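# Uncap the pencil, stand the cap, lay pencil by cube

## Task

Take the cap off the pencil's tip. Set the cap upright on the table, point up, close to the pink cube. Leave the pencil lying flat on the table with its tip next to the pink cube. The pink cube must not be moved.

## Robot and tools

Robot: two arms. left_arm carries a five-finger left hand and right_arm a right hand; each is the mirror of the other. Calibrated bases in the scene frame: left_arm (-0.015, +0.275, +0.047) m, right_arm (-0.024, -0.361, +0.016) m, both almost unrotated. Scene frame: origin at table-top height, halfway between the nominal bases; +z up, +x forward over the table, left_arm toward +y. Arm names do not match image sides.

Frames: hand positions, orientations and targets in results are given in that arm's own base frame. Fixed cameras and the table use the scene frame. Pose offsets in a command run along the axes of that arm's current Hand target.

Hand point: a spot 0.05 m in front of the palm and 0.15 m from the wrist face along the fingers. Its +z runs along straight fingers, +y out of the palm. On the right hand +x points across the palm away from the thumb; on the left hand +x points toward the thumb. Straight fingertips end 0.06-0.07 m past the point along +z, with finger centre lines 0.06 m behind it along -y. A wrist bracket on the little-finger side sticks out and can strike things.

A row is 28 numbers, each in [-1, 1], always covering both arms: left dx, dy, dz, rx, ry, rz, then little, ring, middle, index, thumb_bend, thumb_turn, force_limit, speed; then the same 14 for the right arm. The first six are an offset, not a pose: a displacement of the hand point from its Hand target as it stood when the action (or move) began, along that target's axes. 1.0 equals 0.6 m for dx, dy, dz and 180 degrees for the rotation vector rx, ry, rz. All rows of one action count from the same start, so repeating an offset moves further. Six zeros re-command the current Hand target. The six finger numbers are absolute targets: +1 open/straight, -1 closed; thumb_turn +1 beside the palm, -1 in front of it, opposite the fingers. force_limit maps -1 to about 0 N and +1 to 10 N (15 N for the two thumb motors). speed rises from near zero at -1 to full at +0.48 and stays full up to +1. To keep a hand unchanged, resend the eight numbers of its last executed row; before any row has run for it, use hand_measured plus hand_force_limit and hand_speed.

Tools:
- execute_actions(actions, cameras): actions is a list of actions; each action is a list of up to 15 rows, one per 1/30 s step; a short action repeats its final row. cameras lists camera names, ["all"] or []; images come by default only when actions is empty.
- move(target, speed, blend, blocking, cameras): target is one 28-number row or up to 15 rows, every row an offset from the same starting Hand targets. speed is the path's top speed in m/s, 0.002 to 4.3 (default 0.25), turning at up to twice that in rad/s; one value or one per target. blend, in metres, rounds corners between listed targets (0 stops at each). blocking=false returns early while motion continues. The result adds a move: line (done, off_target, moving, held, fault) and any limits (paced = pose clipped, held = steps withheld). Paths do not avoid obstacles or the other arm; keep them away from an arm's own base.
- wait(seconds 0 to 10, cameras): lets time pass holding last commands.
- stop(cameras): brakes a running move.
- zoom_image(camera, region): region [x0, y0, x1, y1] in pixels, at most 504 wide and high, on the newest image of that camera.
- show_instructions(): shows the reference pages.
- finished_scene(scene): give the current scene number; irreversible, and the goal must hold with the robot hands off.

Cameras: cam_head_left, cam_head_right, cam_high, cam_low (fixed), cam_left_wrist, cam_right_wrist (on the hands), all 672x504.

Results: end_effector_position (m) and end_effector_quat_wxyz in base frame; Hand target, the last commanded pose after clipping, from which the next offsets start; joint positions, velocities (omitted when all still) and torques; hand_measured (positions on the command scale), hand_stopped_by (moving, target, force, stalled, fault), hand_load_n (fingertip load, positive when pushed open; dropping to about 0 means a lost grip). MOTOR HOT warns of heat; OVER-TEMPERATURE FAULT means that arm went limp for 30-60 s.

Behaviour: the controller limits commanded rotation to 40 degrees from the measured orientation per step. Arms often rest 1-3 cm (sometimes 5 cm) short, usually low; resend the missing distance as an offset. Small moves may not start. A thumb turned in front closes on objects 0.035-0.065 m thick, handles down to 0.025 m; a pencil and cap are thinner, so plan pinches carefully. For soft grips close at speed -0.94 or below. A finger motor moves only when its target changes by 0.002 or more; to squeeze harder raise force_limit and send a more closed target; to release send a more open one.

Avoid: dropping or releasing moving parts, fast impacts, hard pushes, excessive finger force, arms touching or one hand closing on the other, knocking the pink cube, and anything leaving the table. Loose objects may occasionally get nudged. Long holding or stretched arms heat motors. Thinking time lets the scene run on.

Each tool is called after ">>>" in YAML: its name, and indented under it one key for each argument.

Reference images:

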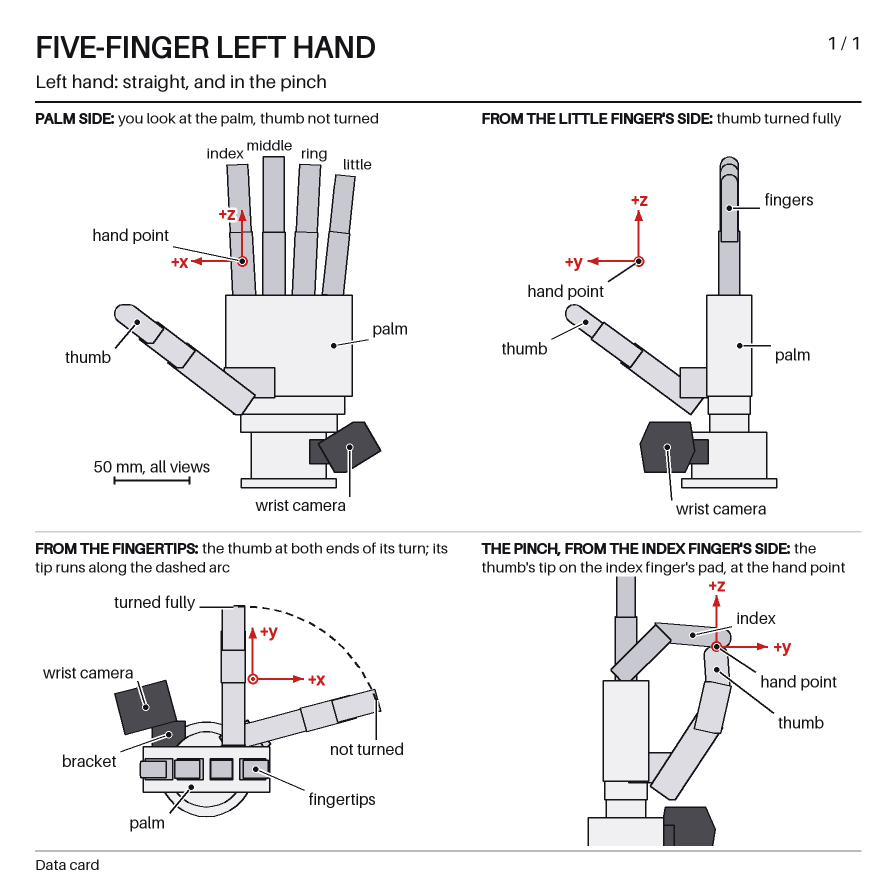

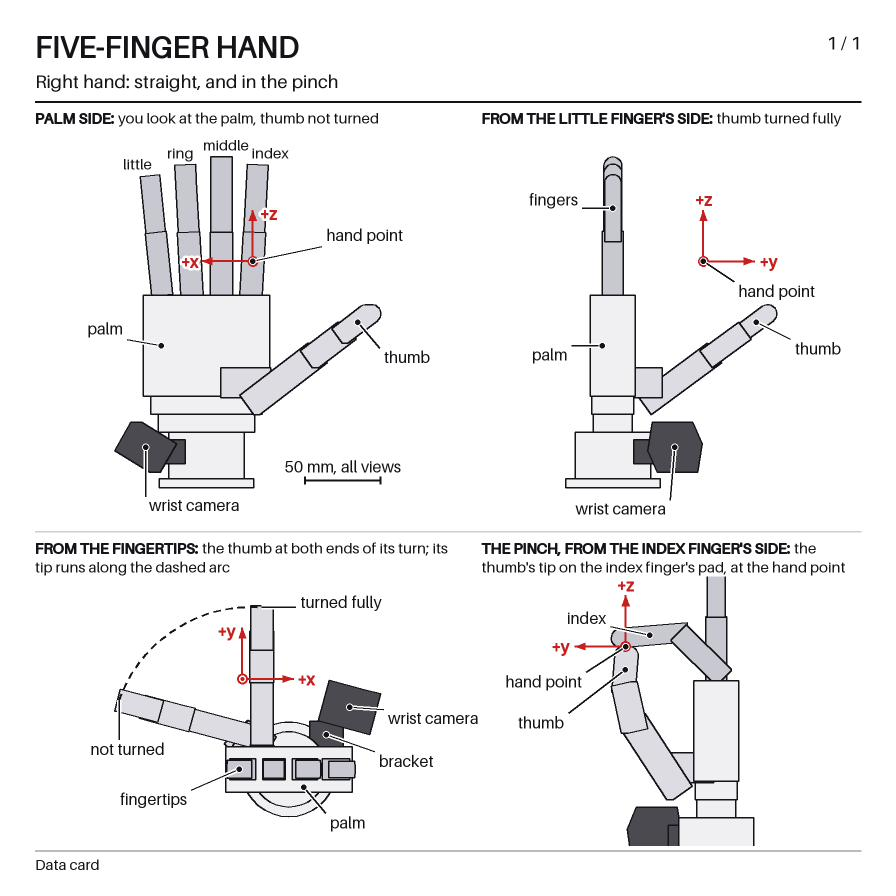

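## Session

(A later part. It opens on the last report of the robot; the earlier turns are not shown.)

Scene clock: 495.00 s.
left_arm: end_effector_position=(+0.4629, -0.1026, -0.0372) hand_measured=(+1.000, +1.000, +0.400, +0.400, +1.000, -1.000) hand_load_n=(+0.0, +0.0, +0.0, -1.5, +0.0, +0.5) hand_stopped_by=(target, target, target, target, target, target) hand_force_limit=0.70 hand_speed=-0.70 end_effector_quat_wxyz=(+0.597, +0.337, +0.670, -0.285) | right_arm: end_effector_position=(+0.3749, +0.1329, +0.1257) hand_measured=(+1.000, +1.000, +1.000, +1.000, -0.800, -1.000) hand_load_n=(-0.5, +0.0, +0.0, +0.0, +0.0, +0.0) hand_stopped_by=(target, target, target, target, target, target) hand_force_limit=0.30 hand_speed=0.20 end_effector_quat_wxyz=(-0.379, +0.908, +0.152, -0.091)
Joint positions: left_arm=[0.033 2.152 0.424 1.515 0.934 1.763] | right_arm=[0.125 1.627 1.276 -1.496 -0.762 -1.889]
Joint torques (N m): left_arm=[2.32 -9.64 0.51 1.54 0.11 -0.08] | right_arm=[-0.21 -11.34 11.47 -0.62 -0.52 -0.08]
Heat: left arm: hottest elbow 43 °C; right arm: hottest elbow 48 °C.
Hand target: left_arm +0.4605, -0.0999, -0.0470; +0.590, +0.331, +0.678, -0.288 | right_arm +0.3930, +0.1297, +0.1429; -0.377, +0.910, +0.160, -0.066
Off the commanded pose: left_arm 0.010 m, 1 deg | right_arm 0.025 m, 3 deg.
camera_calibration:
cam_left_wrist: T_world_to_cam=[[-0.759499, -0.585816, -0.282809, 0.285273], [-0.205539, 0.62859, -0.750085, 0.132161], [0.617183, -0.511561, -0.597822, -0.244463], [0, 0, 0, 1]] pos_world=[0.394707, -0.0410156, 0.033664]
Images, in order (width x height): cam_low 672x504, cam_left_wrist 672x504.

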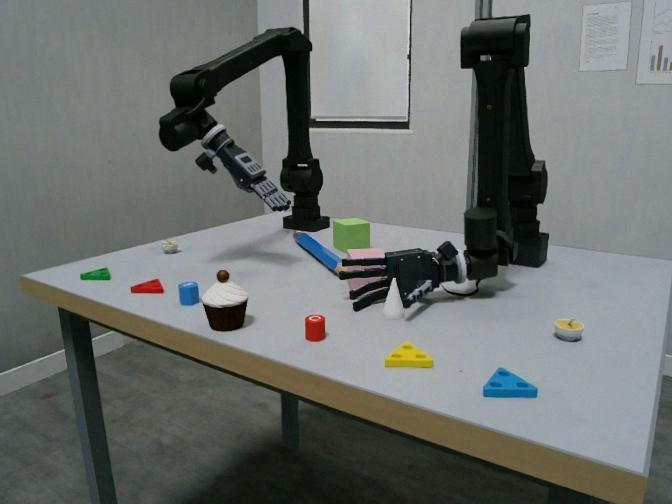

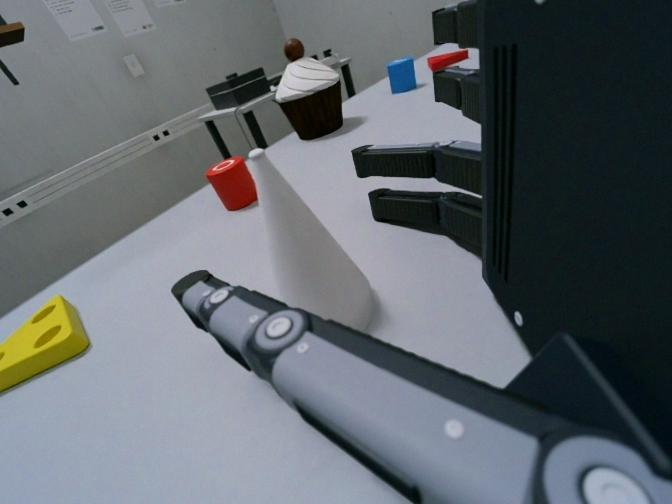

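>>> move:
  target: [-0.26,0,-0.036,0,0,0,1,1,0.4,0.4,1.0,-1,0.7,-0.7,0,0,0,0,0,0,1,1,1,1,-0.8,-1,0.3,0.2]
  speed: 0.15
  cameras: ["all"]

>>> zoom_image:
  camera: "cam_low"
  region: [280, 200, 460, 340]

>>> zoom_image:
  camera: "cam_head_left"
  region: [80, 130, 330, 380]

Scene clock: 498.47 s.
left_arm: end_effector_position=(+0.4527, -0.1031, +0.0996) hand_measured=(+1.000, +1.000, +0.400, +0.400, +1.000, -1.000) hand_load_n=(+0.0, +0.0, +0.0, +0.0, -0.5, +0.0) hand_stopped_by=(target, target, target, target, target, target) hand_force_limit=0.70 hand_speed=-0.70 end_effector_quat_wxyz=(+0.580, +0.325, +0.685, -0.297) | right_arm: end_effector_position=(+0.3749, +0.1329, +0.1257) hand_measured=(+1.000, +1.000, +1.000, +1.000, -0.800, -1.000) hand_load_n=(+0.0, +0.0, +0.0, +0.0, +0.0, +0.0) hand_stopped_by=(target, target, target, target, target, target) hand_force_limit=0.30 hand_speed=0.20 end_effector_quat_wxyz=(-0.379, +0.908, +0.152, -0.091)
Joint positions: left_arm=[0.033 1.433 0.362 0.816 0.934 1.748] | right_arm=[0.125 1.627 1.276 -1.496 -0.762 -1.889]
Joint torques (N m): left_arm=[2.26 -8.47 6.02 1.33 0.13 0.1] | right_arm=[0.15 -11.16 11.58 -0.64 -0.52 -0.06]
Heat: left arm: hottest elbow 42 °C; right arm: hottest elbow 49 °C.
Hand target: left_arm +0.4607, -0.1000, +0.1106; +0.590, +0.331, +0.678, -0.288 | right_arm +0.3930, +0.1297, +0.1429; -0.377, +0.910, +0.160, -0.066
Off the commanded pose: left_arm 0.014 m, 2 deg | right_arm 0.025 m, 3 deg.
move: off_target (left_arm, right_arm)
camera_calibration:
cam_left_wrist: T_world_to_cam=[[-0.772096, -0.590221, -0.2356, 0.31647], [-0.24685, 0.620152, -0.744632, 0.250353], [0.585605, -0.516769, -0.624512, -0.140172], [0, 0, 0, 1]] pos_world=[0.38823, -0.0409061, 0.173442]
cam_right_wrist: T_world_to_cam=[[0.481604, -0.568601, -0.666896, -0.0273122], [-0.54625, -0.789817, 0.278925, 0.266241], [-0.685323, 0.229961, -0.690978, 0.428523], [0, 0, 0, 1]] pos_world=[0.452265, 0.0962091, 0.203624]

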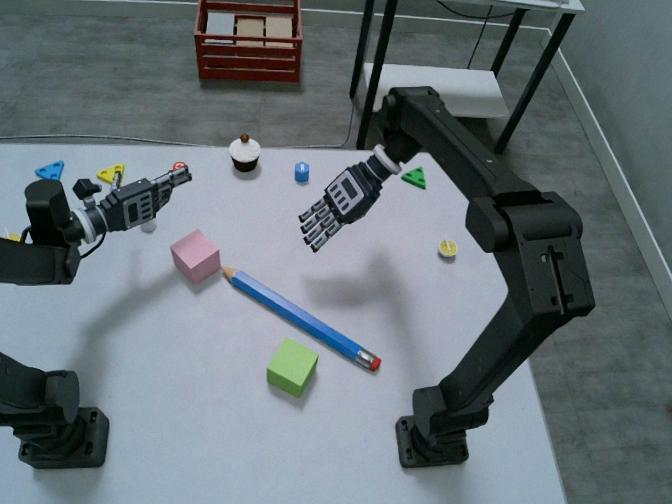

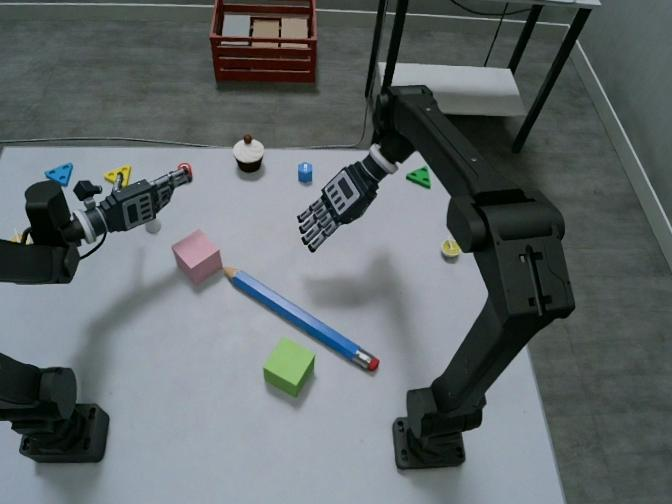

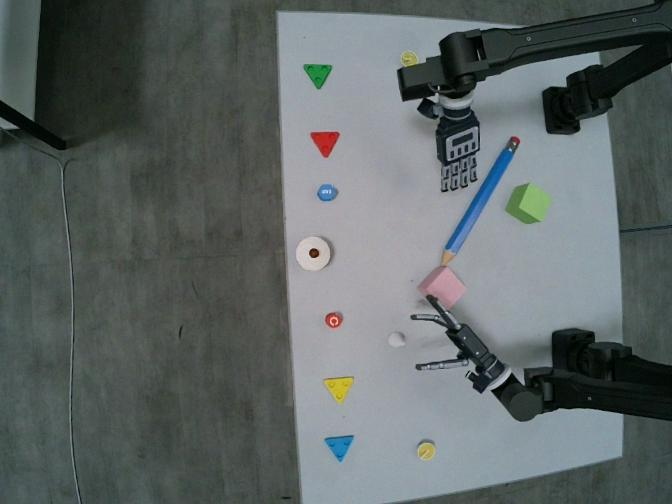

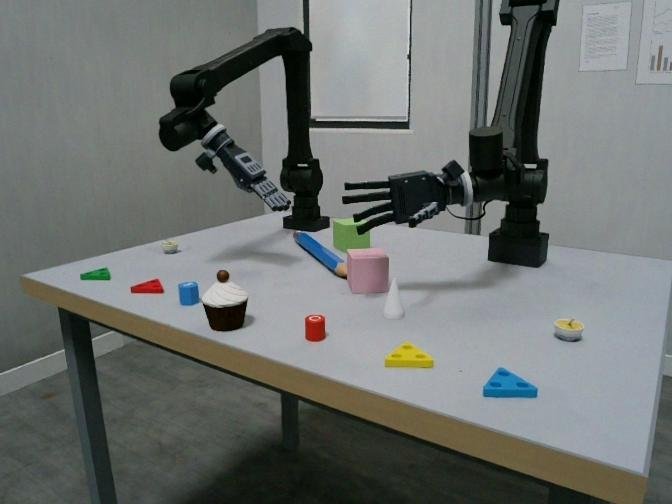

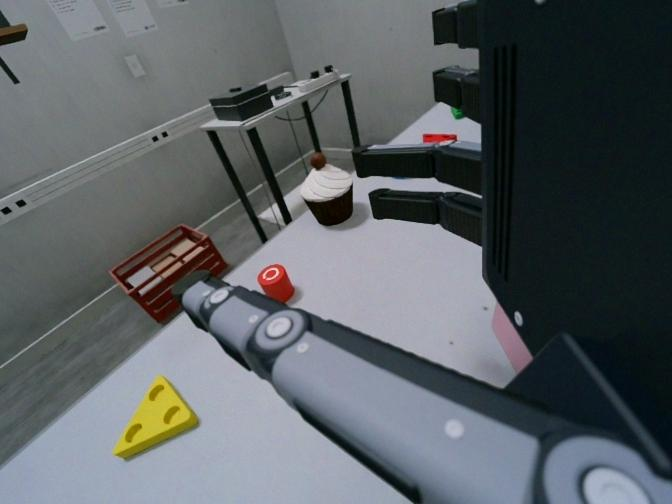

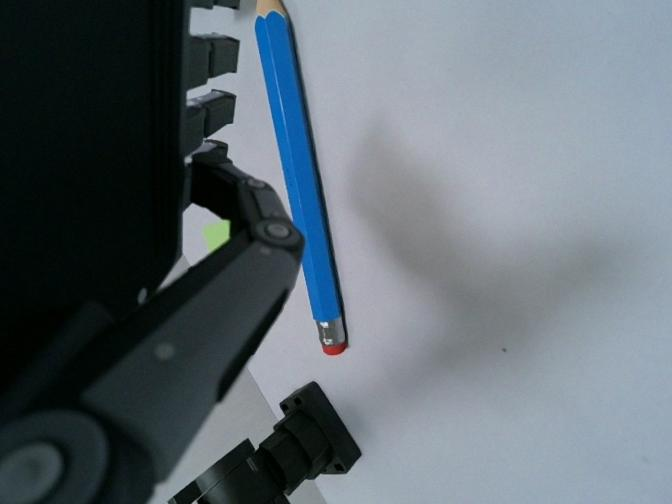

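Scaled by 2.800 from the camera's 672x504 image, which has a finer 960x720 frame.

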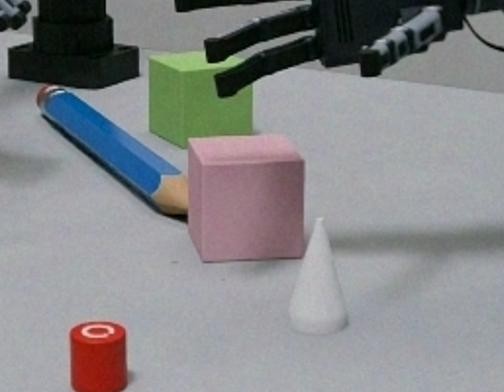

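Scaled by 2.016 from the camera's 672x504 image, which has a finer 960x720 frame.

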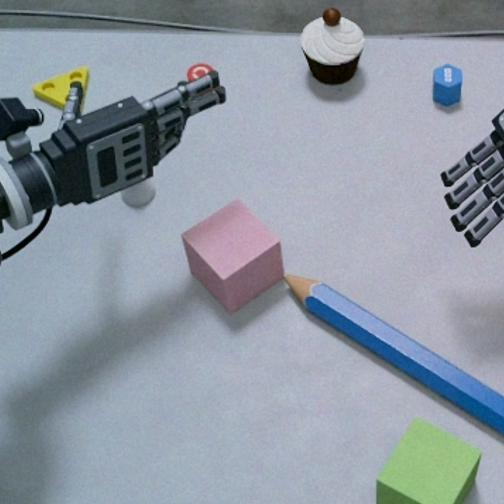

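>>> finished_scene:
  scene: 2

The scene is finished: the task was done.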